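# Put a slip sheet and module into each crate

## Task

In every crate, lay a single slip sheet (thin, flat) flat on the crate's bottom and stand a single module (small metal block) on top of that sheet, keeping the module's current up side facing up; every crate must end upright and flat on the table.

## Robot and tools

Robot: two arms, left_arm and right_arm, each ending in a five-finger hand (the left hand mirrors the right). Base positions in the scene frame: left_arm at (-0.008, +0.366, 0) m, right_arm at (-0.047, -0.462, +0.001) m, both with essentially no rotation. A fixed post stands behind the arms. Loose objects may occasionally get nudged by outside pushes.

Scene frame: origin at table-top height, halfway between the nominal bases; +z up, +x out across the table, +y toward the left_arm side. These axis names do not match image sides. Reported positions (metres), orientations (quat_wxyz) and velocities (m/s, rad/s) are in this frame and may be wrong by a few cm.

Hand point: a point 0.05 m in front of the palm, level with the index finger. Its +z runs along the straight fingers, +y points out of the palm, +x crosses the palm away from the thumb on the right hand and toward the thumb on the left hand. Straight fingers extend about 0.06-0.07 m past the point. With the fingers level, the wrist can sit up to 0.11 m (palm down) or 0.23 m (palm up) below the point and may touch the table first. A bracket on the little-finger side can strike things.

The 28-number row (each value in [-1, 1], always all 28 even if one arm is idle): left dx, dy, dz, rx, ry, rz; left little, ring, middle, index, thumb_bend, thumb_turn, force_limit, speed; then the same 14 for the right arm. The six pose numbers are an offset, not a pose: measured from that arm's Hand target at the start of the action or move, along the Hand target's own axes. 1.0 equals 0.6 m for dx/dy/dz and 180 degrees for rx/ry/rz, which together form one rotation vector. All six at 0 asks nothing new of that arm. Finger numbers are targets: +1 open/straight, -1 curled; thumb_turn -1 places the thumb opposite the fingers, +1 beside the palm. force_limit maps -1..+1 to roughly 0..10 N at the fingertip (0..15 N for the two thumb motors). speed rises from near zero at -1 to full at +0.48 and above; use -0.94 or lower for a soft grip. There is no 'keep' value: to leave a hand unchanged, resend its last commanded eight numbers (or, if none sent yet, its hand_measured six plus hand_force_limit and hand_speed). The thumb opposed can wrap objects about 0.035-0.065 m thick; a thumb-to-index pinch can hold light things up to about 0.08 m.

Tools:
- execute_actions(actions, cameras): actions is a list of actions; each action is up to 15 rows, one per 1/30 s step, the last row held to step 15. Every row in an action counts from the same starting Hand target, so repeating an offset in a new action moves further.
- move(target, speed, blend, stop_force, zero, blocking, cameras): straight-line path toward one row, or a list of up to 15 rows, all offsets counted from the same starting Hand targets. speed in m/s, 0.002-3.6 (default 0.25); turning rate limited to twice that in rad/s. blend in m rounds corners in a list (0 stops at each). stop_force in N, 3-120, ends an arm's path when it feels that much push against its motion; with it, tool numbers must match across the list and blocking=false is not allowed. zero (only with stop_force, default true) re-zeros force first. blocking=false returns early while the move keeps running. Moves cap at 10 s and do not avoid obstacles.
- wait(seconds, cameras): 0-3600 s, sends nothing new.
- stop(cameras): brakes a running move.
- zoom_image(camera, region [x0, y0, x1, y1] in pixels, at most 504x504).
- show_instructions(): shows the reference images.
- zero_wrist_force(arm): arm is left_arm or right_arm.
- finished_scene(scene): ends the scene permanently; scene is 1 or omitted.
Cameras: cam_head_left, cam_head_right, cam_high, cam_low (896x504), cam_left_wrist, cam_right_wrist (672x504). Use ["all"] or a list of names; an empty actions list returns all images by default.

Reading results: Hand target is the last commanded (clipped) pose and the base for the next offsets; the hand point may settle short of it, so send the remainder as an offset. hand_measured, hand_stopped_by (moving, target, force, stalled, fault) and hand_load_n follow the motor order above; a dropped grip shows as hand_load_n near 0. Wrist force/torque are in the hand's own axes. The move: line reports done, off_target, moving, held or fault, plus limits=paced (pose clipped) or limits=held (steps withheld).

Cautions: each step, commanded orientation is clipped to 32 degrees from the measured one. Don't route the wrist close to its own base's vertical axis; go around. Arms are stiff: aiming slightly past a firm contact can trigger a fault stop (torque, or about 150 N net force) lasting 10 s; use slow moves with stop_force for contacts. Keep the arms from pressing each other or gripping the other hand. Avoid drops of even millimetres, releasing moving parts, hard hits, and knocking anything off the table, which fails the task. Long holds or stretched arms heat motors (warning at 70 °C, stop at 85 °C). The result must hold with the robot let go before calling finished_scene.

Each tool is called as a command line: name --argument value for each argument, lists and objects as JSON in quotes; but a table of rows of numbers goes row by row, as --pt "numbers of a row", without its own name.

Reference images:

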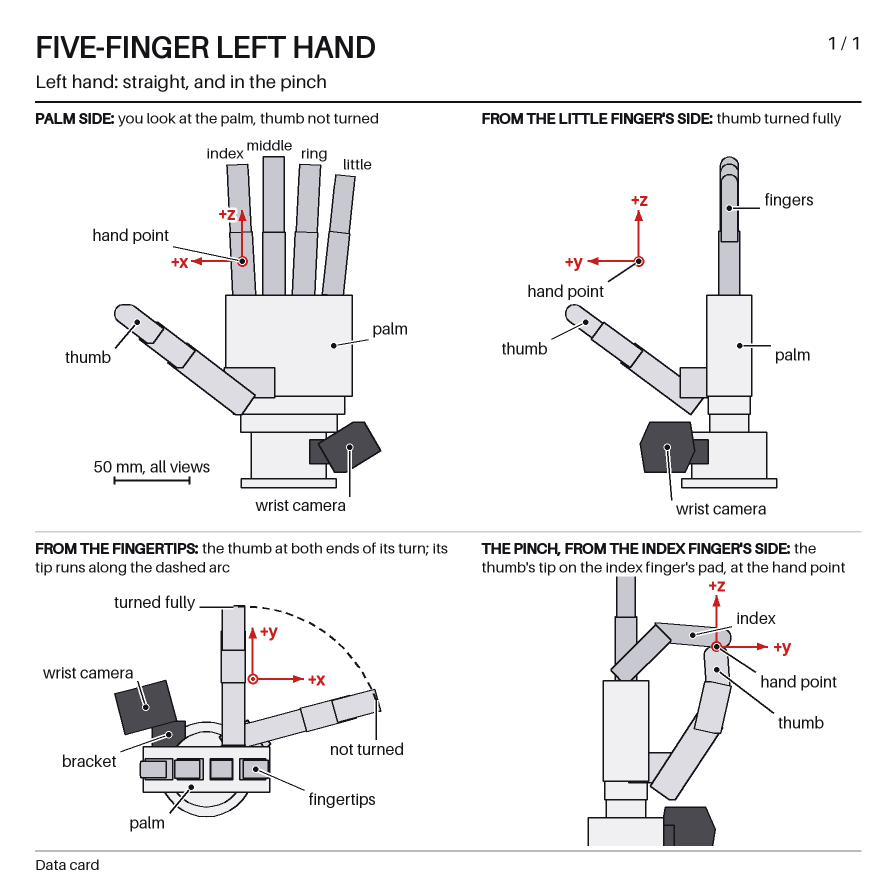

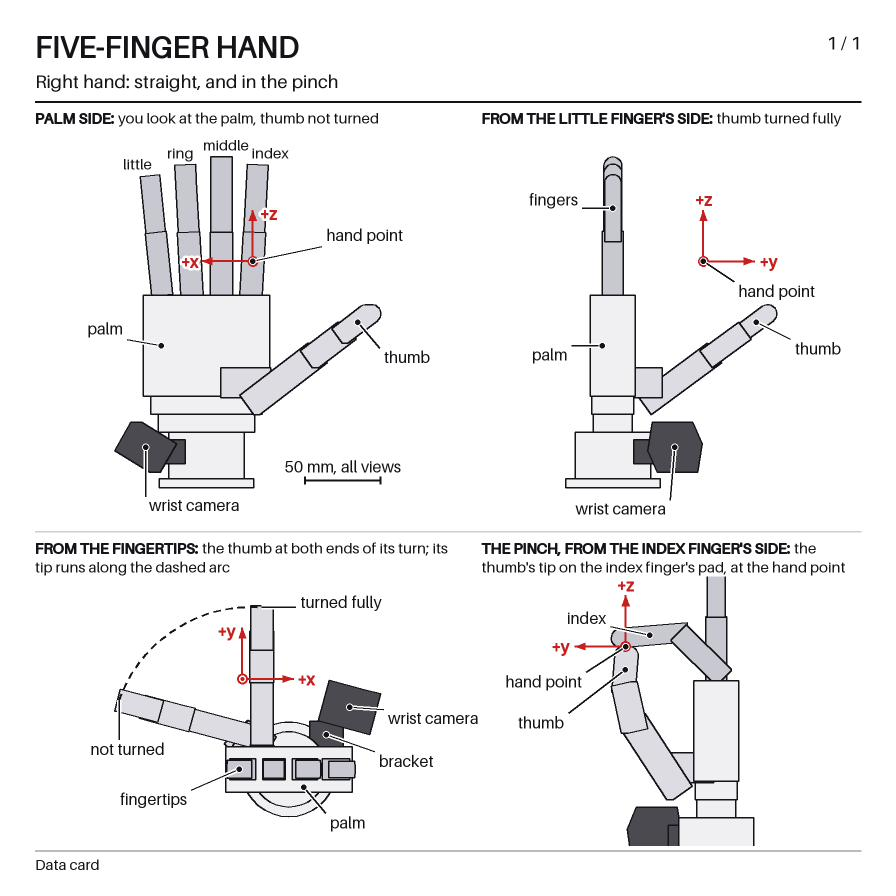

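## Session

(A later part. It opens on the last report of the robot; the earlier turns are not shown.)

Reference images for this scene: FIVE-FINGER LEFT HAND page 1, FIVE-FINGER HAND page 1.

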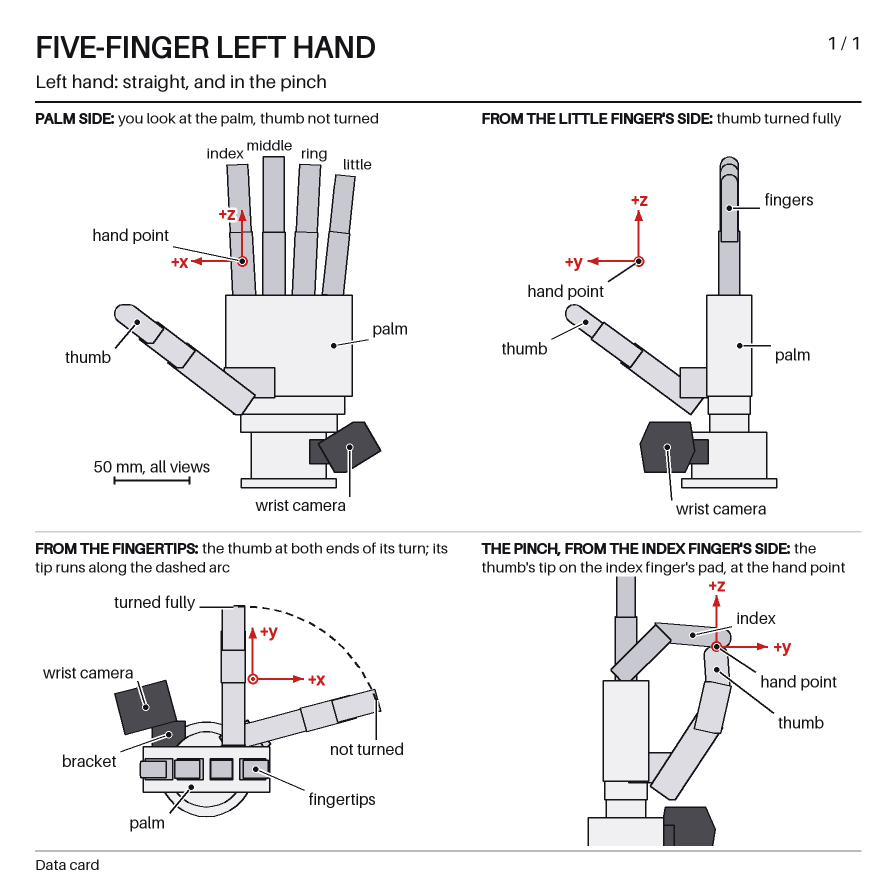

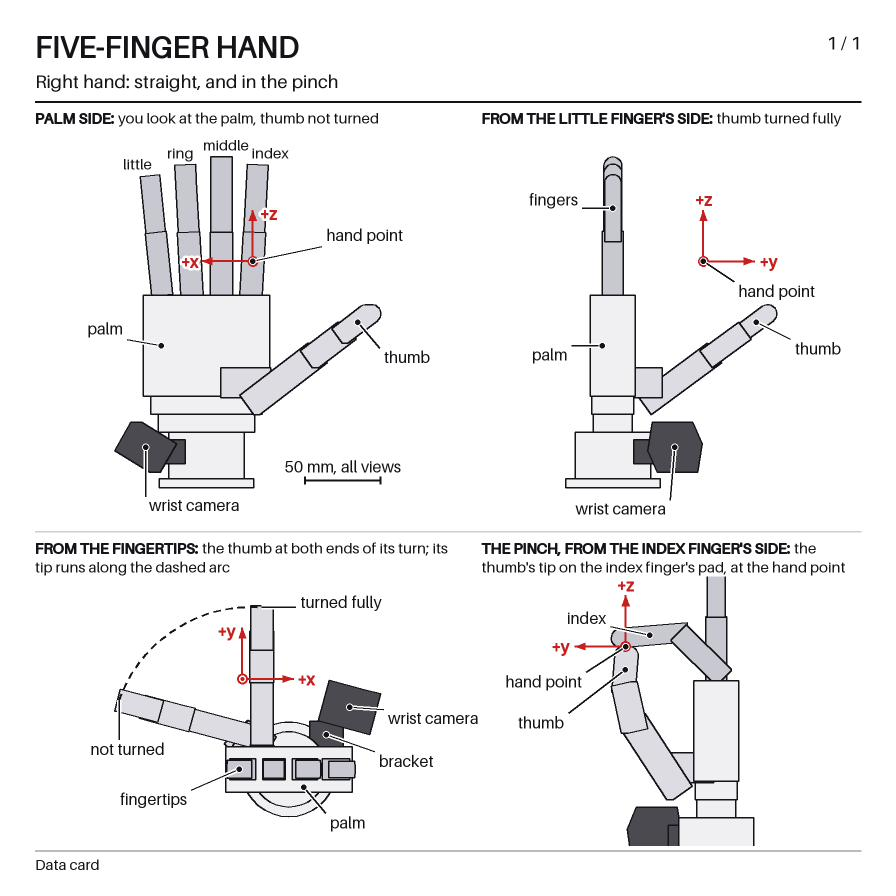

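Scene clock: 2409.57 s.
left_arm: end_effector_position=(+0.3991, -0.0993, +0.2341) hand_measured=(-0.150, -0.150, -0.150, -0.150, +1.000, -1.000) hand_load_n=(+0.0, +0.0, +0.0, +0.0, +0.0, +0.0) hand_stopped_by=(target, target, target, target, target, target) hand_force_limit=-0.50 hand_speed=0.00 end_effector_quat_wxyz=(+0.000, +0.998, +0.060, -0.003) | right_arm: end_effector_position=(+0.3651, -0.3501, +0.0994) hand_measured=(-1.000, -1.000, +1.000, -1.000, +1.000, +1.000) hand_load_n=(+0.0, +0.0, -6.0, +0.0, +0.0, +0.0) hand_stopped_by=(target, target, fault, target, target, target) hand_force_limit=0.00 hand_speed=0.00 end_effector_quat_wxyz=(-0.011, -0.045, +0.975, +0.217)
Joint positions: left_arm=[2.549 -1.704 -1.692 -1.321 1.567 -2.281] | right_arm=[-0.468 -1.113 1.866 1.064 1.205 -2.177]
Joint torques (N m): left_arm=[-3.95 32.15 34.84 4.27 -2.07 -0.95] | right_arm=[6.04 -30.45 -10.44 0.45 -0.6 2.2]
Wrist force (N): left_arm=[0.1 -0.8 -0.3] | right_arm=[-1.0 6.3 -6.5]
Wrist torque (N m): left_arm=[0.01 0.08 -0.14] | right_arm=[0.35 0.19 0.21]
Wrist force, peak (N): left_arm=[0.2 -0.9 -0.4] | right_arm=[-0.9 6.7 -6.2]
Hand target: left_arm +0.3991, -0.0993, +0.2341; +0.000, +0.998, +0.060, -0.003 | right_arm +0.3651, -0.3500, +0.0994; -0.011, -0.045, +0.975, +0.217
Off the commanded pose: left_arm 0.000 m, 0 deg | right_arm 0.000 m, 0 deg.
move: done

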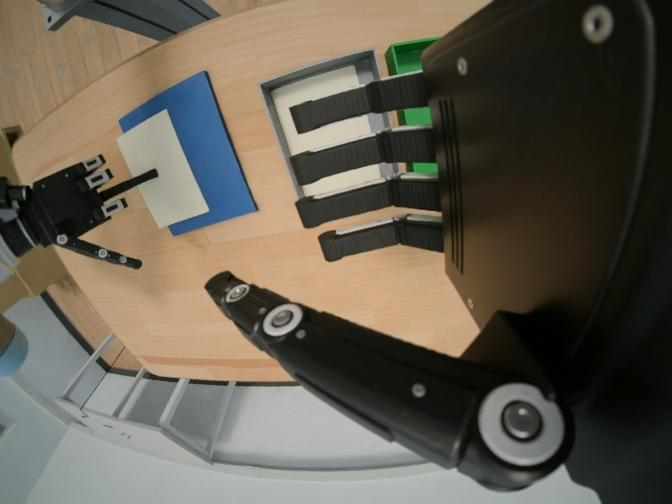

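move --pt "0 0 0 0 0 0 -0.15 -0.15 -0.15 -0.15 1 -1 -0.5 0 0 0.0141 -0.0302 0 0 0 -1 -1 1 -1 1 1 0 0" --pt "0 0 0 0 0 0 -0.15 -0.15 -0.15 -0.15 1 -1 -0.5 0 -0.0016 -0.0556 -0.0627 0 0 0 -1 -1 1 -1 1 1 0 0" --speed 0.05 --blend '[0.004,0]'

move --target '[0,0,0,0,0,0,-0.15,-0.15,-0.15,-0.15,1,-1,-0.5,0,0,-0.0189,0.0405,0,0,0,-1,-1,1,-1,1,1,0,0]' --speed 0.015 --stop_force 8 --cameras '["cam_left_wrist","cam_low","cam_right_wrist"]'

zoom_image --camera "cam_left_wrist" --region '[70, 50, 290, 250]'

zoom_image --camera "cam_low" --region '[280, 170, 420, 270]'

Scene clock: 2432.30 s.
left_arm: end_effector_position=(+0.3991, -0.0993, +0.2341) hand_measured=(-0.150, -0.150, -0.150, -0.150, +1.000, -1.000) hand_load_n=(+0.0, +0.0, +0.0, +0.0, +0.0, +0.0) hand_stopped_by=(target, target, target, target, target, target) hand_force_limit=-0.50 hand_speed=0.00 end_effector_quat_wxyz=(+0.000, +0.998, +0.060, -0.003) | right_arm: end_effector_position=(+0.3704, -0.3960, +0.1193) hand_measured=(-1.000, -1.000, +1.000, -1.000, +1.000, +1.000) hand_load_n=(+0.0, +0.0, +0.0, +0.0, +0.0, +0.0) hand_stopped_by=(target, target, fault, target, target, target) hand_force_limit=0.00 hand_speed=0.00 end_effector_quat_wxyz=(-0.012, -0.045, +0.975, +0.217) end_effector_velocity=(+0.000, +0.001, +0.000) end_effector_angular_velocity=(+0.001, +0.000, -0.004)
Joint positions: left_arm=[2.549 -1.704 -1.692 -1.321 1.567 -2.281] | right_arm=[-0.565 -1.115 1.813 1.154 1.23 -2.277]
Joint velocities: left_arm=[within noise] | right_arm=[0.001 -0.002 0.002 -0.001 -0.002 0.005]
Joint torques (N m): left_arm=[-4 32.83 34.97 4.04 -1.88 -0.89] | right_arm=[6 -38.37 -3.99 0.67 -2.13 2.07]
Wrist force (N): left_arm=[-0.1 -0.8 -0.3] | right_arm=[0.1 -0.5 1.2]
Wrist torque (N m): left_arm=[0.00 0.12 -0.16] | right_arm=[-0.24 -0.06 0.08]
Wrist force, peak (N): left_arm=[0.1 -1.0 -0.3] | right_arm=[-0.9 6.4 -6.6]
Hand target: left_arm +0.3991, -0.0993, +0.2341; +0.000, +0.998, +0.060, -0.003 | right_arm +0.3704, -0.3959, +0.1193; -0.011, -0.045, +0.975, +0.217
Off the commanded pose: left_arm 0.000 m, 0 deg | right_arm 0.000 m, 0 deg.
move: done

Scene clock: 2435.10 s.
left_arm: end_effector_position=(+0.3991, -0.0993, +0.2341) hand_measured=(-0.150, -0.150, -0.150, -0.150, +1.000, -1.000) hand_load_n=(+0.0, +0.0, +0.0, +0.0, +0.0, +0.0) hand_stopped_by=(target, target, target, target, target, target) hand_force_limit=-0.50 hand_speed=0.00 end_effector_quat_wxyz=(+0.000, +0.998, +0.060, -0.003) | right_arm: end_effector_position=(+0.3703, -0.3959, +0.0925) hand_measured=(-1.000, -1.000, +1.000, -1.000, +1.000, +1.000) hand_load_n=(+0.0, +0.0, +0.0, +0.0, +0.0, +0.0) hand_stopped_by=(target, target, fault, target, target, target) hand_force_limit=0.00 hand_speed=0.00 end_effector_quat_wxyz=(-0.011, -0.045, +0.975, +0.217)
Joint positions: left_arm=[2.549 -1.704 -1.692 -1.321 1.567 -2.281] | right_arm=[-0.565 -1.072 1.833 1.091 1.23 -2.277]
Joint torques (N m): left_arm=[-4.1 31.75 37.26 4.34 -1.9 -0.88] | right_arm=[-5.24 -40.81 -19.09 3.88 -0.64 -1.73]
Wrist force (N): left_arm=[-0.1 -0.7 -0.3] | right_arm=[-0.2 -0.3 0.3]
Wrist torque (N m): left_arm=[0.01 0.12 -0.16] | right_arm=[-0.15 0.00 0.06]
Wrist force, peak (N): left_arm=[-0.1 -1.0 -0.3] | right_arm=[-0.3 -0.5 1.5]
Hand target: left_arm +0.3991, -0.0993, +0.2341; +0.000, +0.998, +0.060, -0.003 | right_arm +0.3703, -0.3959, +0.0925; -0.011, -0.045, +0.975, +0.217
Off the commanded pose: left_arm 0.000 m, 0 deg | right_arm 0.000 m, 0 deg.
move: done
Images, in order (width x height): cam_low 896x504, cam_left_wrist 672x504, cam_right_wrist 672x504.

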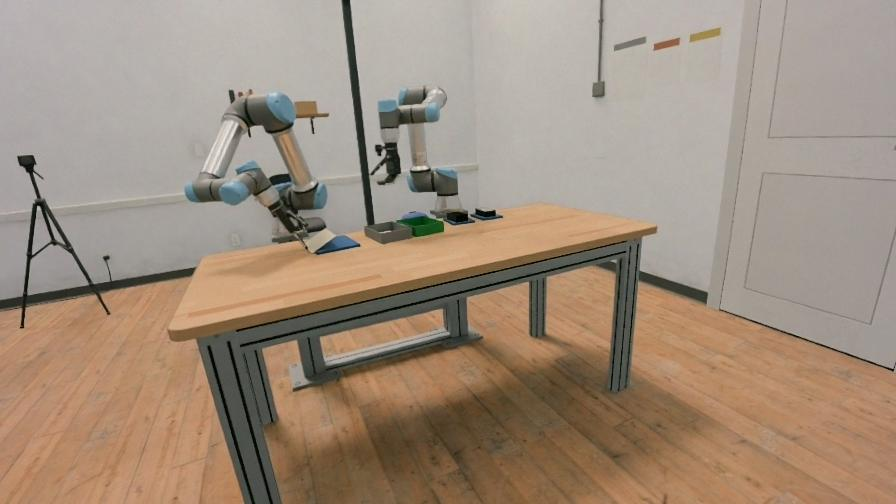

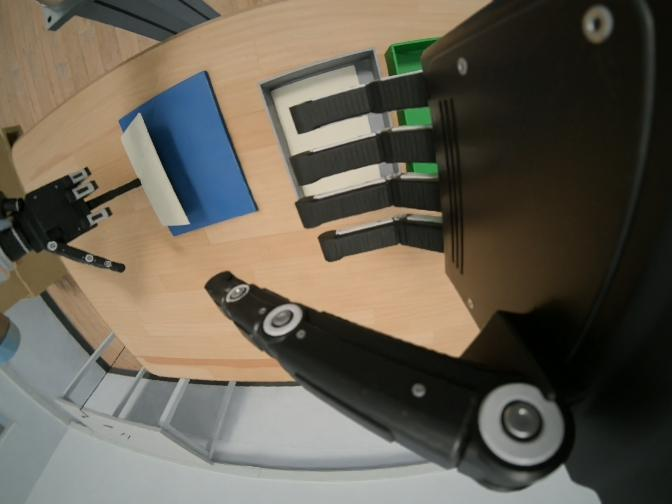

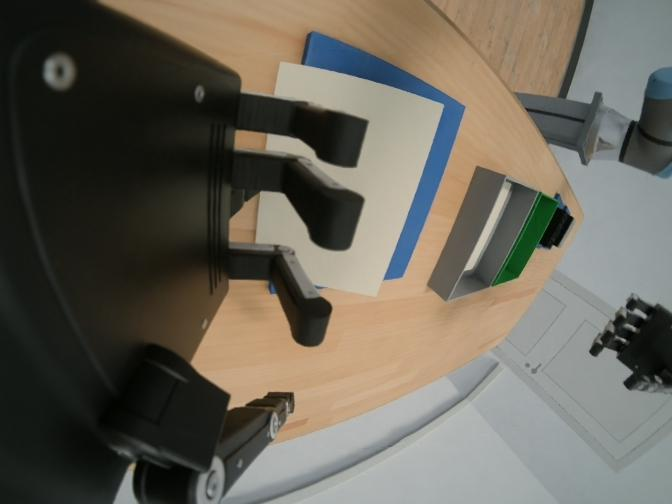

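Scaled by 2.291 from the camera's image (finer frame: 960x720).

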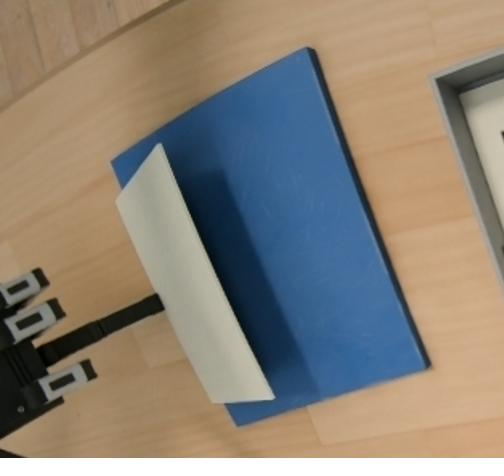

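Scaled by 3.600 from the camera's image (finer frame: 1280x720).

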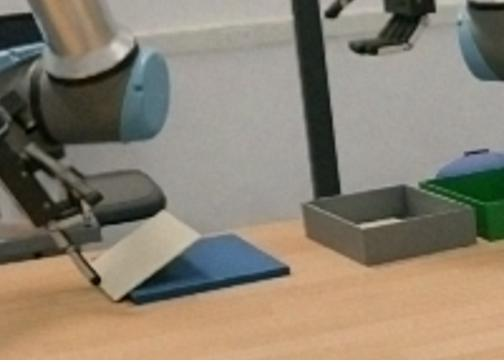

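move --target '[-0.075,0.3279,0.28,0.0833,0.0014,0.0106,-0.15,-0.15,-0.15,-0.15,1,-1,-0.5,0,0,0,0,0,0,0,-1,-1,1,-1,1,1,0,0]' --speed 0.1 --stop_force 15 --cameras '["cam_left_wrist","cam_low","cam_right_wrist"]'

zoom_image --camera "cam_low" --region '[280, 170, 420, 270]'

Scene clock: 2493.13 s.
left_arm: end_effector_position=(+0.3769, -0.3000, +0.0663) hand_measured=(-0.150, -0.150, -0.150, -0.150, +1.000, -1.000) hand_load_n=(+0.0, +0.0, +0.0, +0.0, +0.0, +0.0) hand_stopped_by=(target, target, target, target, target, target) hand_force_limit=-0.50 hand_speed=0.00 end_effector_quat_wxyz=(-0.130, +0.991, +0.042, -0.008) | right_arm: end_effector_position=(+0.3703, -0.3959, +0.0925) hand_measured=(-1.000, -1.000, +1.000, -1.000, +1.000, +1.000) hand_load_n=(+0.0, +0.0, +0.0, +0.0, +0.0, +0.0) hand_stopped_by=(target, target, fault, target, target, target) hand_force_limit=0.00 hand_speed=0.00 end_effector_quat_wxyz=(-0.011, -0.045, +0.975, +0.217)
Joint positions: left_arm=[2.23 -2.306 -1.179 -1.452 1.707 -2.581] | right_arm=[-0.565 -1.072 1.833 1.091 1.23 -2.277]
Joint torques (N m): left_arm=[7.03 44.38 35.52 4.12 -1.79 1.7] | right_arm=[-4.92 -40.09 -18.64 3.63 0.96 -1.02]
Wrist force (N): left_arm=[-0.2 -0.1 -0.4] | right_arm=[-0.1 -0.2 0.3]
Wrist torque (N m): left_arm=[0.11 0.14 -0.20] | right_arm=[-0.14 -0.02 0.07]
Wrist force, peak (N): left_arm=[0.2 -1.7 -0.8] | right_arm=[-0.3 -0.3 0.5]
Hand target: left_arm +0.3769, -0.3000, +0.0663; -0.130, +0.991, +0.042, -0.008 | right_arm +0.3703, -0.3959, +0.0925; -0.011, -0.045, +0.975, +0.217
Off the commanded pose: left_arm 0.000 m, 0 deg | right_arm 0.000 m, 0 deg.
move: done
Images, in order (width x height): cam_low 896x504, cam_left_wrist 672x504, cam_right_wrist 672x504.

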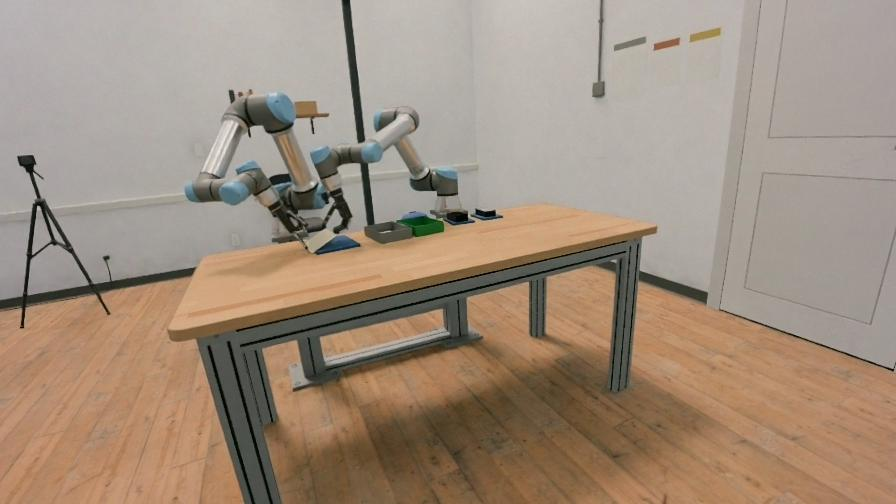

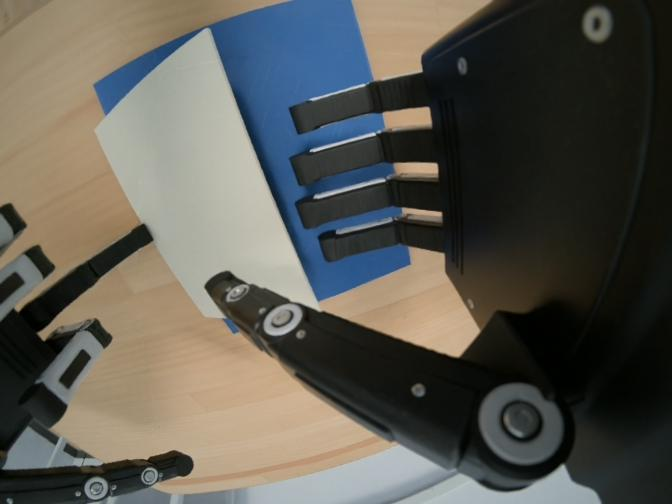

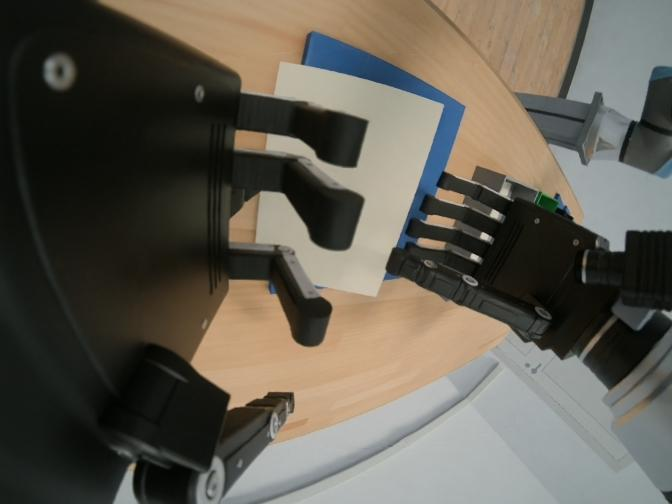

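Scaled by 3.600 from the camera's image (finer frame: 1280x720).

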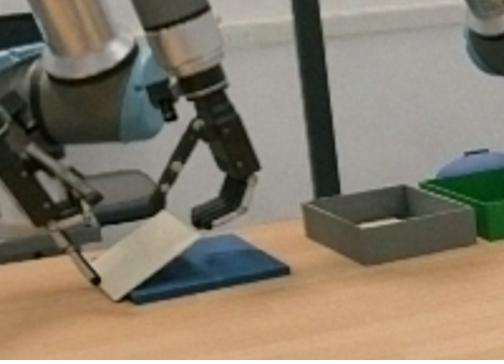

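move --pt "-0.0134 0.0339 0.0535 0 0 0 -0.15 -0.15 -0.15 -0.15 1 -1 -0.5 0 0 0 0 0 0 0 -1 -1 1 -1 1 1 0 0" --pt "-0.0175 0.0982 0.0363 0 0 0 -0.15 -0.15 -0.15 -0.15 1 -1 -0.5 0 0 0 0 0 0 0 -1 -1 1 -1 1 1 0 0" --speed 0.03 --stop_force 5 --cameras '["cam_left_wrist","cam_low","cam_right_wrist"]'

zoom_image --camera "cam_low" --region '[280, 170, 420, 270]'

Scene clock: 2517.70 s.
left_arm: end_effector_position=(+0.3706, -0.3520, +0.0300) hand_measured=(-0.150, -0.150, -0.150, -0.150, +1.000, -1.000) hand_load_n=(+0.0, +0.0, +0.0, +0.0, -0.5, +0.0) hand_stopped_by=(target, target, target, target, target, target) hand_force_limit=-0.50 hand_speed=0.00 end_effector_quat_wxyz=(-0.130, +0.991, +0.042, -0.008) | right_arm: end_effector_position=(+0.3703, -0.3959, +0.0925) hand_measured=(-1.000, -1.000, +1.000, -1.000, +1.000, +1.000) hand_load_n=(+0.0, +0.0, +0.0, +0.0, +0.0, +0.0) hand_stopped_by=(target, target, fault, target, target, target) hand_force_limit=0.00 hand_speed=0.00 end_effector_quat_wxyz=(-0.011, -0.045, +0.975, +0.217)
Joint positions: left_arm=[2.184 -2.448 -1.016 -1.479 1.697 -2.627] | right_arm=[-0.565 -1.072 1.833 1.091 1.23 -2.277]
Joint torques (N m): left_arm=[6.33 61.58 12.72 4.25 2.26 1.95] | right_arm=[-5.18 -39.47 -18.26 3.41 1.02 -0.13]
Wrist force (N): left_arm=[-0.1 -0.3 -0.1] | right_arm=[-0.1 0.0 0.2]
Wrist torque (N m): left_arm=[0.05 0.17 -0.10] | right_arm=[-0.10 -0.02 0.07]
Wrist force, peak (N): left_arm=[-0.2 -0.2 -0.6] | right_arm=[-0.1 -0.4 0.6]
Hand target: left_arm +0.3706, -0.3520, +0.0300; -0.130, +0.991, +0.042, -0.008 | right_arm +0.3703, -0.3959, +0.0925; -0.011, -0.045, +0.975, +0.217
Off the commanded pose: left_arm 0.000 m, 0 deg | right_arm 0.000 m, 0 deg.
move: done
Images, in order (width x height): cam_low 896x504, cam_left_wrist 672x504, cam_right_wrist 672x504.

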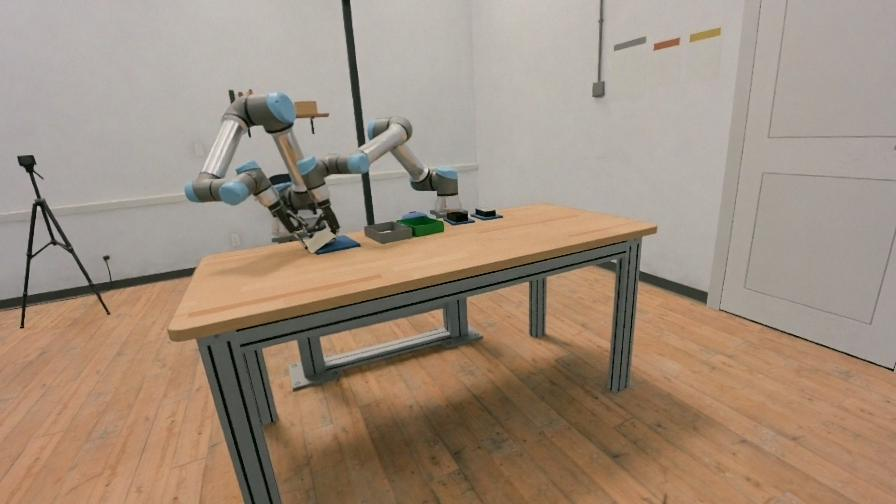

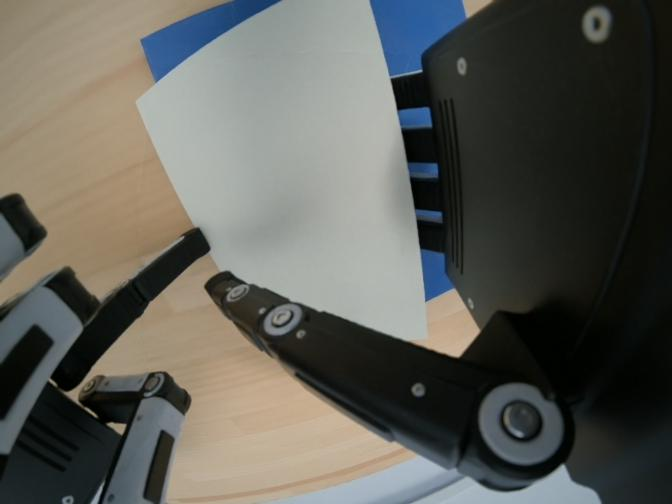

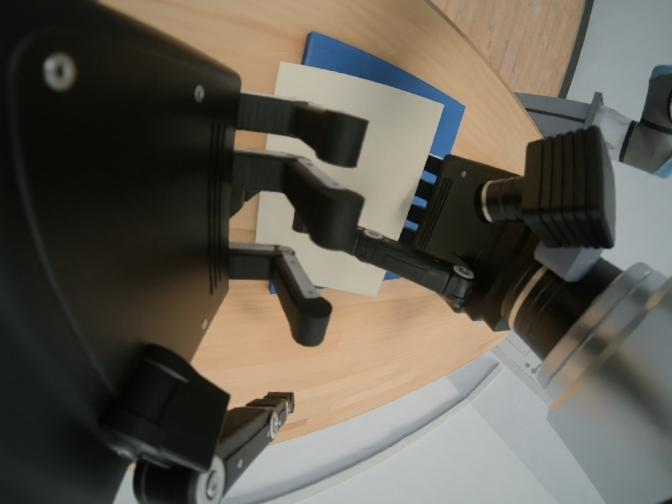

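Scaled by 3.600 from the camera's image (finer frame: 1280x720).

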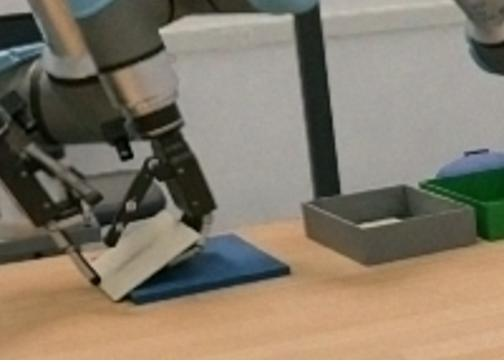

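move --target '[0,-0.0043,-0.0161,0,0,0,-0.15,-0.15,-0.15,-0.15,1,-1,-0.5,0,0,0,0,0,0,0,-1,-1,1,-1,1,1,0,0]' --speed 0.02 --stop_force 5

move --target '[0,0,0,0,0,0,-0.15,-0.15,-0.15,-0.15,-0.0,-1,-0.6,-0.8,0,0,0,0,0,0,-1,-1,1,-1,1,1,0,0]' --speed 0.02 --cameras '["cam_left_wrist","cam_low","cam_right_wrist"]'

zoom_image --camera "cam_low" --region '[280, 200, 360, 260]'

Scene clock: 2528.33 s.
left_arm: end_effector_position=(+0.3707, -0.3520, +0.0400) hand_measured=(-0.150, -0.150, -0.150, -0.150, +1.000, -1.000) hand_load_n=(+0.0, +0.0, +0.0, +0.0, +0.0, +0.0) hand_stopped_by=(target, target, target, target, target, target) hand_force_limit=-0.50 hand_speed=0.00 end_effector_quat_wxyz=(-0.130, +0.991, +0.042, -0.008) | right_arm: end_effector_position=(+0.3703, -0.3959, +0.0925) hand_measured=(-1.000, -1.000, +1.000, -1.000, +1.000, +1.000) hand_load_n=(+0.0, +0.0, +0.0, +0.0, +0.0, +0.0) hand_stopped_by=(target, target, fault, target, target, target) hand_force_limit=0.00 hand_speed=0.00 end_effector_quat_wxyz=(-0.011, -0.045, +0.975, +0.217)
Joint positions: left_arm=[2.184 -2.439 -1.005 -1.499 1.697 -2.627] | right_arm=[-0.565 -1.072 1.833 1.091 1.23 -2.277]
Joint torques (N m): left_arm=[5.62 48.34 11.93 4.13 2.6 1.88] | right_arm=[-4.94 -39.19 -18.94 2.98 1.03 0.48]
Wrist force (N): left_arm=[-0.1 -0.2 -0.1] | right_arm=[-0.2 -0.1 0.5]
Wrist torque (N m): left_arm=[0.07 0.17 -0.12] | right_arm=[-0.13 -0.02 0.07]
Wrist force, peak (N): left_arm=[-0.3 -0.5 -0.1] | right_arm=[-0.4 -0.1 0.9]
Hand target: left_arm +0.3707, -0.3520, +0.0400; -0.130, +0.991, +0.042, -0.008 | right_arm +0.3703, -0.3959, +0.0925; -0.011, -0.045, +0.975, +0.217
Off the commanded pose: left_arm 0.000 m, 0 deg | right_arm 0.000 m, 0 deg.
move: done

Scene clock: 2532.10 s.
left_arm: end_effector_position=(+0.3707, -0.3520, +0.0400) hand_measured=(-0.150, -0.150, -0.150, -0.150, +0.002, -1.000) hand_load_n=(+0.0, +0.0, +2.5, +0.0, +2.0, +0.0) hand_stopped_by=(target, target, target, target, target, target) hand_force_limit=-0.60 hand_speed=-0.80 end_effector_quat_wxyz=(-0.130, +0.991, +0.042, -0.008) | right_arm: end_effector_position=(+0.3703, -0.3959, +0.0925) hand_measured=(-1.000, -1.000, +1.000, -1.000, +1.000, +1.000) hand_load_n=(+0.0, +0.0, +0.0, +0.0, +0.0, +0.0) hand_stopped_by=(target, target, fault, target, target, target) hand_force_limit=0.00 hand_speed=0.00 end_effector_quat_wxyz=(-0.011, -0.045, +0.975, +0.217)
Joint positions: left_arm=[2.184 -2.439 -1.005 -1.499 1.697 -2.627] | right_arm=[-0.565 -1.072 1.833 1.091 1.23 -2.277]
Joint torques (N m): left_arm=[5.32 48.67 16.17 3.54 2.26 0.72] | right_arm=[-5.38 -40.57 -19.17 2.74 1.03 0.97]
Wrist force (N): left_arm=[-0.1 0.1 0.0] | right_arm=[-0.3 -0.2 -0.1]
Wrist torque (N m): left_arm=[0.11 0.17 -0.11] | right_arm=[-0.11 0.00 0.06]
Wrist force, peak (N): left_arm=[-0.3 -0.4 0.0] | right_arm=[-0.3 -0.2 0.7]
Hand target: left_arm +0.3707, -0.3520, +0.0400; -0.130, +0.991, +0.042, -0.008 | right_arm +0.3703, -0.3959, +0.0925; -0.011, -0.045, +0.975, +0.217
Off the commanded pose: left_arm 0.000 m, 0 deg | right_arm 0.000 m, 0 deg.
move: done
Images, in order (width x height): cam_low 896x504, cam_left_wrist 672x504, cam_right_wrist 672x504.

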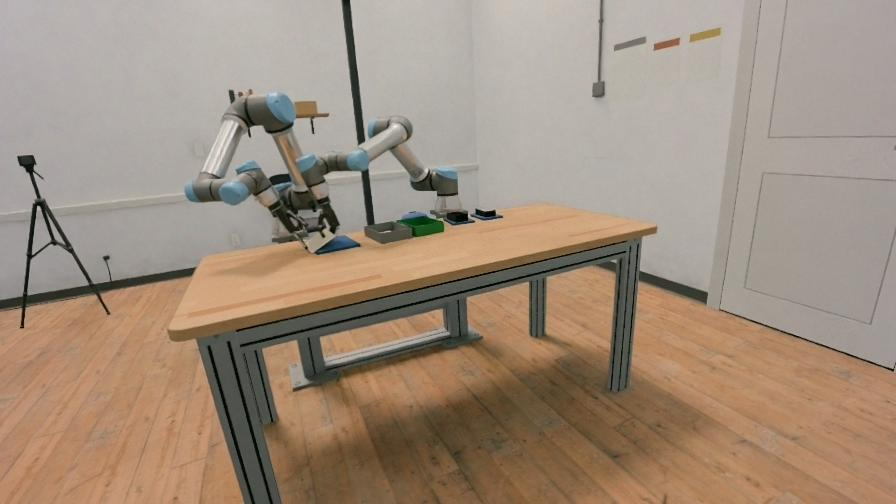

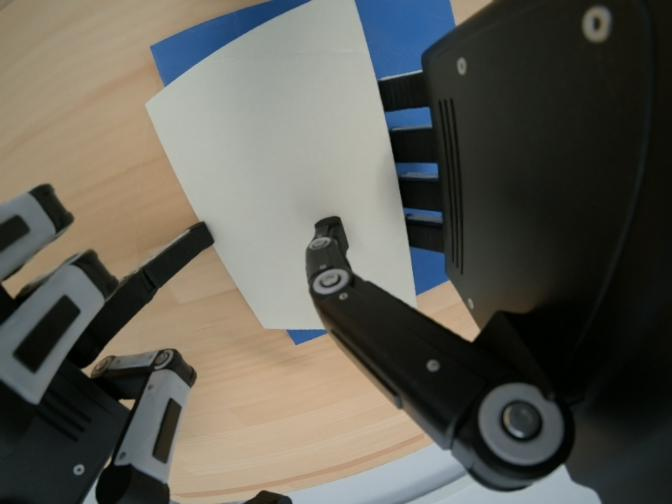

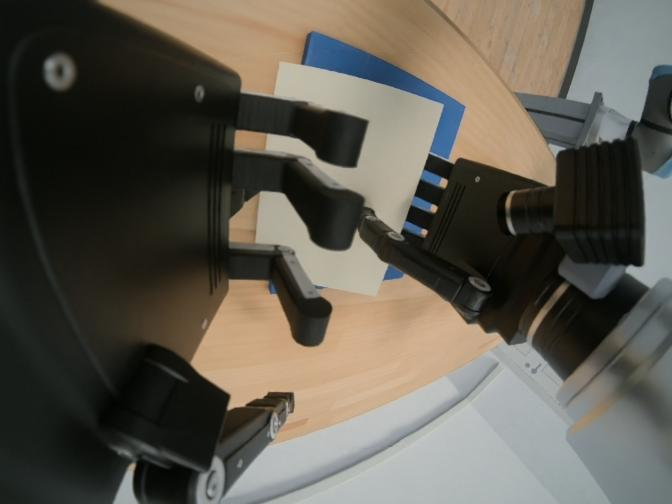

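Scaled by 6.300 from the camera's image (finer frame: 1280x720).

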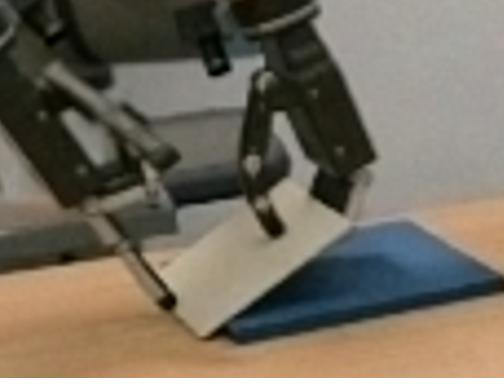

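move --target '[0,0,0,0,0,0,-0.15,-0.15,-0.15,-0.15,-0.0,-1,-0.6,-0.8,0,0.0141,-0.0302,0,0,0,-1,-1,1,-1,1,1,0,0]' --speed 0.02

move --target '[0,0,0,0,0,0,-0.15,-0.15,-0.15,-0.15,-0.6,-1,-0.5,-0.9,0,0,0,0,0,0,-1,-1,1,-1,1,1,0,0]' --speed 0.02 --cameras '["cam_left_wrist","cam_low","cam_right_wrist"]'

zoom_image --camera "cam_low" --region '[280, 200, 360, 260]'

Scene clock: 2547.97 s.
left_arm: end_effector_position=(+0.3707, -0.3520, +0.0400) hand_measured=(-0.150, -0.150, -0.150, -0.150, +0.000, -1.000) hand_load_n=(+0.0, +0.0, +0.5, +0.0, +0.0, +0.0) hand_stopped_by=(target, target, target, target, target, target) hand_force_limit=-0.60 hand_speed=-0.80 end_effector_quat_wxyz=(-0.130, +0.991, +0.042, -0.008) | right_arm: end_effector_position=(+0.3704, -0.3959, +0.1126) hand_measured=(-1.000, -1.000, +1.000, -1.000, +1.000, +1.000) hand_load_n=(+0.0, +0.0, +0.0, +0.0, +0.0, +0.0) hand_stopped_by=(target, target, fault, target, target, target) hand_force_limit=0.00 hand_speed=0.00 end_effector_quat_wxyz=(-0.011, -0.045, +0.975, +0.217)
Joint positions: left_arm=[2.184 -2.439 -1.005 -1.499 1.697 -2.627] | right_arm=[-0.565 -1.105 1.818 1.138 1.23 -2.277]
Joint torques (N m): left_arm=[2.33 52.25 18.05 2.45 2.54 -0.18] | right_arm=[6.29 -21.2 -8.52 1.35 -0.22 1.95]
Wrist force (N): left_arm=[-0.1 -0.2 0.3] | right_arm=[-0.1 -0.3 1.3]
Wrist torque (N m): left_arm=[0.05 0.18 -0.11] | right_arm=[-0.22 -0.04 0.08]
Wrist force, peak (N): left_arm=[-0.5 -0.1 0.0] | right_arm=[-0.1 -0.5 1.3]
Hand target: left_arm +0.3707, -0.3520, +0.0400; -0.130, +0.991, +0.042, -0.008 | right_arm +0.3704, -0.3959, +0.1125; -0.011, -0.045, +0.975, +0.217
Off the commanded pose: left_arm 0.000 m, 0 deg | right_arm 0.000 m, 0 deg.
move: done

Scene clock: 2548.93 s.
left_arm: end_effector_position=(+0.3707, -0.3520, +0.0400) hand_measured=(-0.150, -0.150, -0.150, -0.150, -0.102, -1.000) hand_load_n=(+0.0, +0.5, +2.5, +1.0, +4.0, +0.5) hand_stopped_by=(target, target, target, target, force, target) hand_force_limit=-0.50 hand_speed=-0.90 end_effector_quat_wxyz=(-0.130, +0.991, +0.042, -0.008) | right_arm: end_effector_position=(+0.3704, -0.3959, +0.1125) hand_measured=(-1.000, -1.000, +1.000, -1.000, +1.000, +1.000) hand_load_n=(+0.0, +0.0, +0.0, +0.0, +0.0, +0.0) hand_stopped_by=(target, target, fault, target, target, target) hand_force_limit=0.00 hand_speed=0.00 end_effector_quat_wxyz=(-0.011, -0.045, +0.975, +0.217)
Joint positions: left_arm=[2.184 -2.439 -1.005 -1.499 1.697 -2.627] | right_arm=[-0.565 -1.105 1.818 1.137 1.23 -2.277]
Joint torques (N m): left_arm=[2.78 51.06 19.11 2.23 2.35 -0.47] | right_arm=[6.8 -20.64 -5.64 0.8 -1.33 1.97]
Wrist force (N): left_arm=[-0.2 -0.3 0.3] | right_arm=[-0.1 -0.4 1.2]
Wrist torque (N m): left_arm=[0.03 0.19 -0.11] | right_arm=[-0.22 -0.04 0.08]
Wrist force, peak (N): left_arm=[-0.2 -0.5 0.1] | right_arm=[-0.1 -0.6 1.4]
Hand target: left_arm +0.3707, -0.3520, +0.0400; -0.130, +0.991, +0.042, -0.008 | right_arm +0.3704, -0.3959, +0.1125; -0.011, -0.045, +0.975, +0.217
Off the commanded pose: left_arm 0.000 m, 0 deg | right_arm 0.000 m, 0 deg.
move: done
Images, in order (width x height): cam_low 896x504, cam_left_wrist 672x504, cam_right_wrist 672x504.

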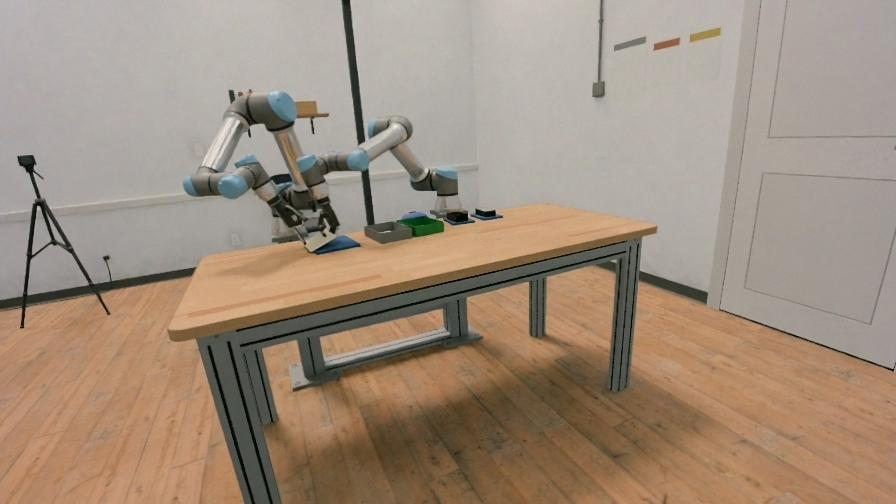

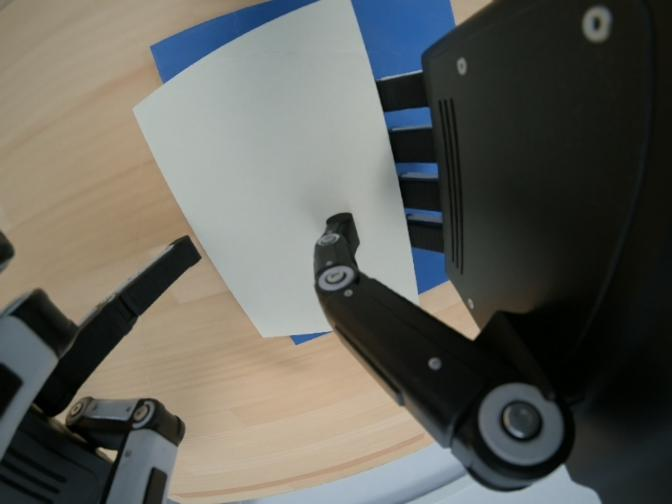

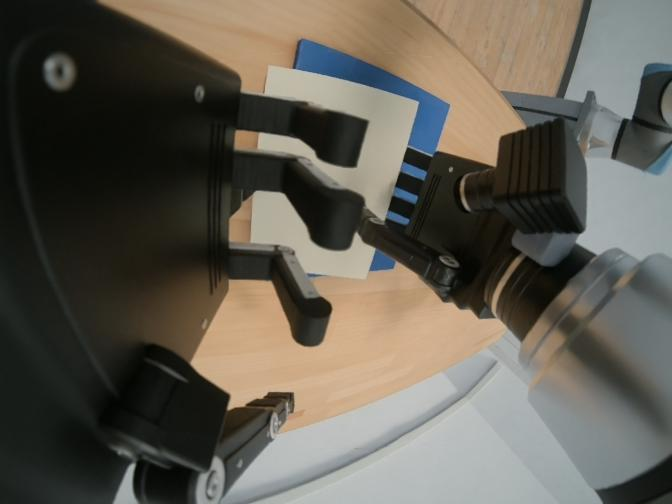

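Scaled by 6.300 from the camera's image (finer frame: 1280x720).

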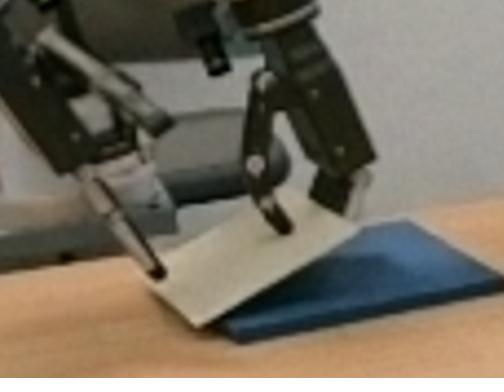

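move --target '[0,0,0,0,0,0,-0.15,-0.15,-0.15,-0.15,-0.6,-1,-0.5,-0.9,0.0044,-0.031,-0.0512,0,0,0,-1,-1,1,-1,1,1,0,0]' --speed 0.06

move --target '[0,-0.0647,-0.2415,0,0,0,-0.15,-0.15,-0.15,-0.15,-0.6,-1,-0.5,-0.9,0,0,0,0,0,0,-1,-1,1,-1,1,1,0,0]' --speed 0.06 --cameras '["cam_left_wrist","cam_low","cam_high"]'

zoom_image --camera "cam_low" --region '[280, 170, 420, 270]'

Scene clock: 2563.33 s.
left_arm: end_effector_position=(+0.3707, -0.3520, +0.0400) hand_measured=(-0.150, -0.150, -0.150, -0.150, -0.102, -1.000) hand_load_n=(+0.0, +0.5, +2.5, +0.5, +4.0, +0.5) hand_stopped_by=(target, target, target, target, force, target) hand_force_limit=-0.50 hand_speed=-0.90 end_effector_quat_wxyz=(-0.130, +0.991, +0.042, -0.008) | right_arm: end_effector_position=(+0.3706, -0.4259, +0.1325) hand_measured=(-1.000, -1.000, +1.000, -1.000, +1.000, +1.000) hand_load_n=(+0.0, +0.0, +0.0, +0.0, +0.0, +0.0) hand_stopped_by=(target, target, fault, target, target, target) hand_force_limit=0.00 hand_speed=0.00 end_effector_quat_wxyz=(-0.011, -0.045, +0.975, +0.217) end_effector_velocity=(+0.001, +0.001, -0.001) end_effector_angular_velocity=(+0.001, +0.000, -0.004)
Joint positions: left_arm=[2.184 -2.439 -1.005 -1.499 1.697 -2.627] | right_arm=[-0.627 -1.117 1.779 1.21 1.248 -2.34]
Joint velocities: left_arm=[within noise] | right_arm=[0.002 0 0.002 -0.004 -0.003 0.005]
Joint torques (N m): left_arm=[1.62 53.85 22.37 1.2 2.55 -0.98] | right_arm=[6.22 -22.73 -5.74 1.1 -2.38 2.12]
Wrist force (N): left_arm=[-0.2 -0.2 0.0] | right_arm=[-0.4 -0.5 0.9]
Wrist torque (N m): left_arm=[0.08 0.18 -0.11] | right_arm=[-0.23 0.04 0.04]
Wrist force, peak (N): left_arm=[-0.3 -0.4 0.1] | right_arm=[-0.4 -0.2 1.8]
Hand target: left_arm +0.3707, -0.3520, +0.0400; -0.130, +0.991, +0.042, -0.008 | right_arm +0.3706, -0.4259, +0.1324; -0.011, -0.045, +0.975, +0.217
Off the commanded pose: left_arm 0.000 m, 0 deg | right_arm 0.000 m, 0 deg.
move: done

Scene clock: 2566.17 s.
left_arm: end_effector_position=(+0.3716, -0.3520, +0.1900) hand_measured=(-0.150, -0.150, -0.150, -0.150, -0.102, -1.000) hand_load_n=(+0.0, +0.5, +2.5, +1.0, +4.0, +0.5) hand_stopped_by=(target, target, target, target, force, target) hand_force_limit=-0.50 hand_speed=-0.90 end_effector_quat_wxyz=(-0.130, +0.991, +0.042, -0.008) | right_arm: end_effector_position=(+0.3706, -0.4259, +0.1324) hand_measured=(-1.000, -1.000, +1.000, -1.000, +1.000, +1.000) hand_load_n=(+0.0, +0.0, +0.0, +0.0, +0.0, +0.0) hand_stopped_by=(target, target, fault, target, target, target) hand_force_limit=0.00 hand_speed=0.00 end_effector_quat_wxyz=(-0.011, -0.045, +0.975, +0.217)
Joint positions: left_arm=[2.185 -2.379 -0.727 -1.837 1.697 -2.626] | right_arm=[-0.627 -1.117 1.779 1.21 1.248 -2.34]
Joint torques (N m): left_arm=[6.7 50.49 14.54 4.46 2.85 1.11] | right_arm=[7.12 -21.16 -7.29 2.73 -1.92 -1.71]
Wrist force (N): left_arm=[-0.1 0.2 0.3] | right_arm=[-0.4 -0.6 1.0]
Wrist torque (N m): left_arm=[0.10 0.18 -0.24] | right_arm=[-0.25 0.03 0.04]
Wrist force, peak (N): left_arm=[-0.1 -0.1 0.8] | right_arm=[-0.5 -0.6 1.2]
Hand target: left_arm +0.3715, -0.3520, +0.1901; -0.130, +0.991, +0.042, -0.008 | right_arm +0.3706, -0.4259, +0.1324; -0.011, -0.045, +0.975, +0.217
Off the commanded pose: left_arm 0.000 m, 0 deg | right_arm 0.000 m, 0 deg.
move: done
Images, in order (width x height): cam_high 896x504, cam_low 896x504, cam_left_wrist 672x504.

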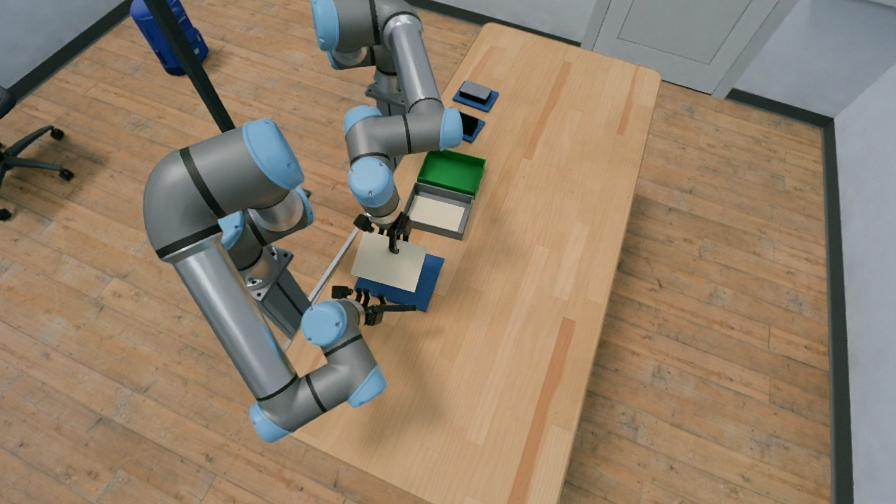

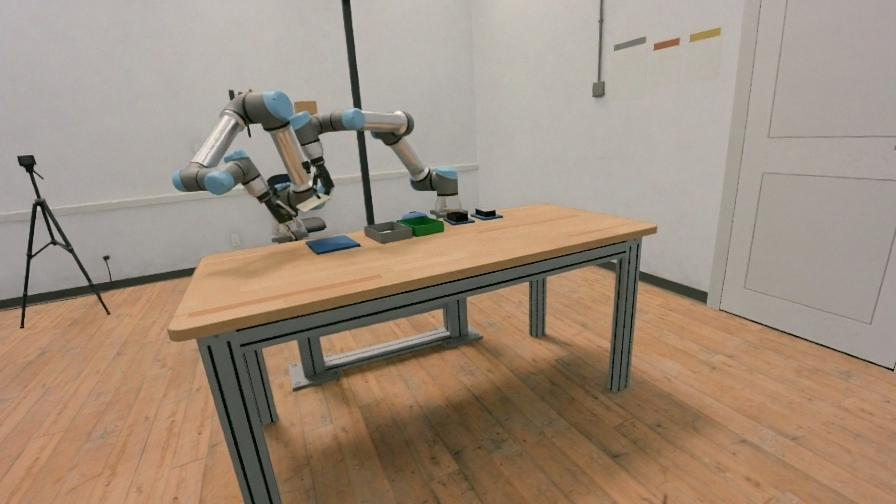

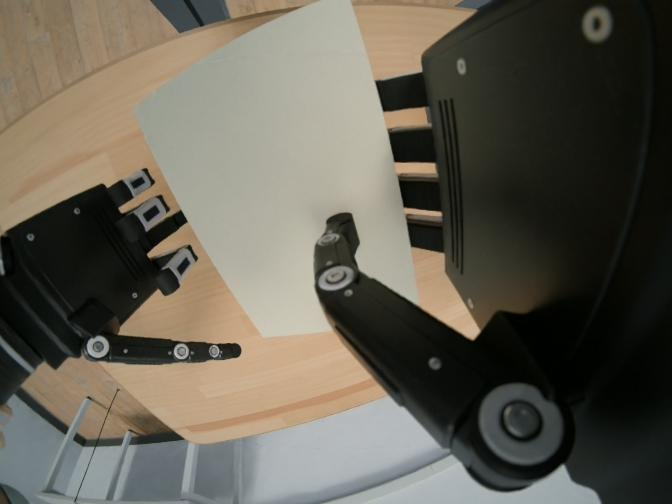

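Scaled by 3.600 from the camera's image (finer frame: 1280x720).

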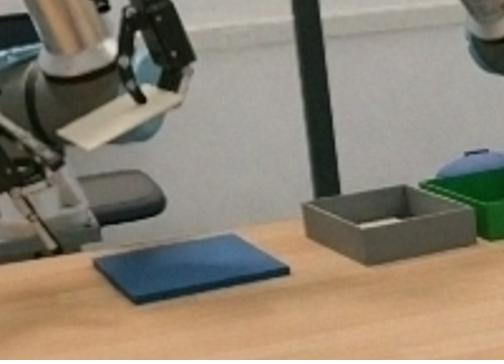

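zoom_image --camera "cam_high" --region '[395, 140, 495, 245]'

Scaled by 4.800 from the camera's image (finer frame: 1280x720).

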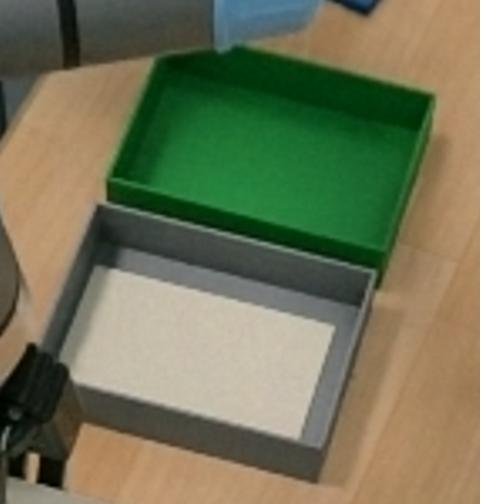

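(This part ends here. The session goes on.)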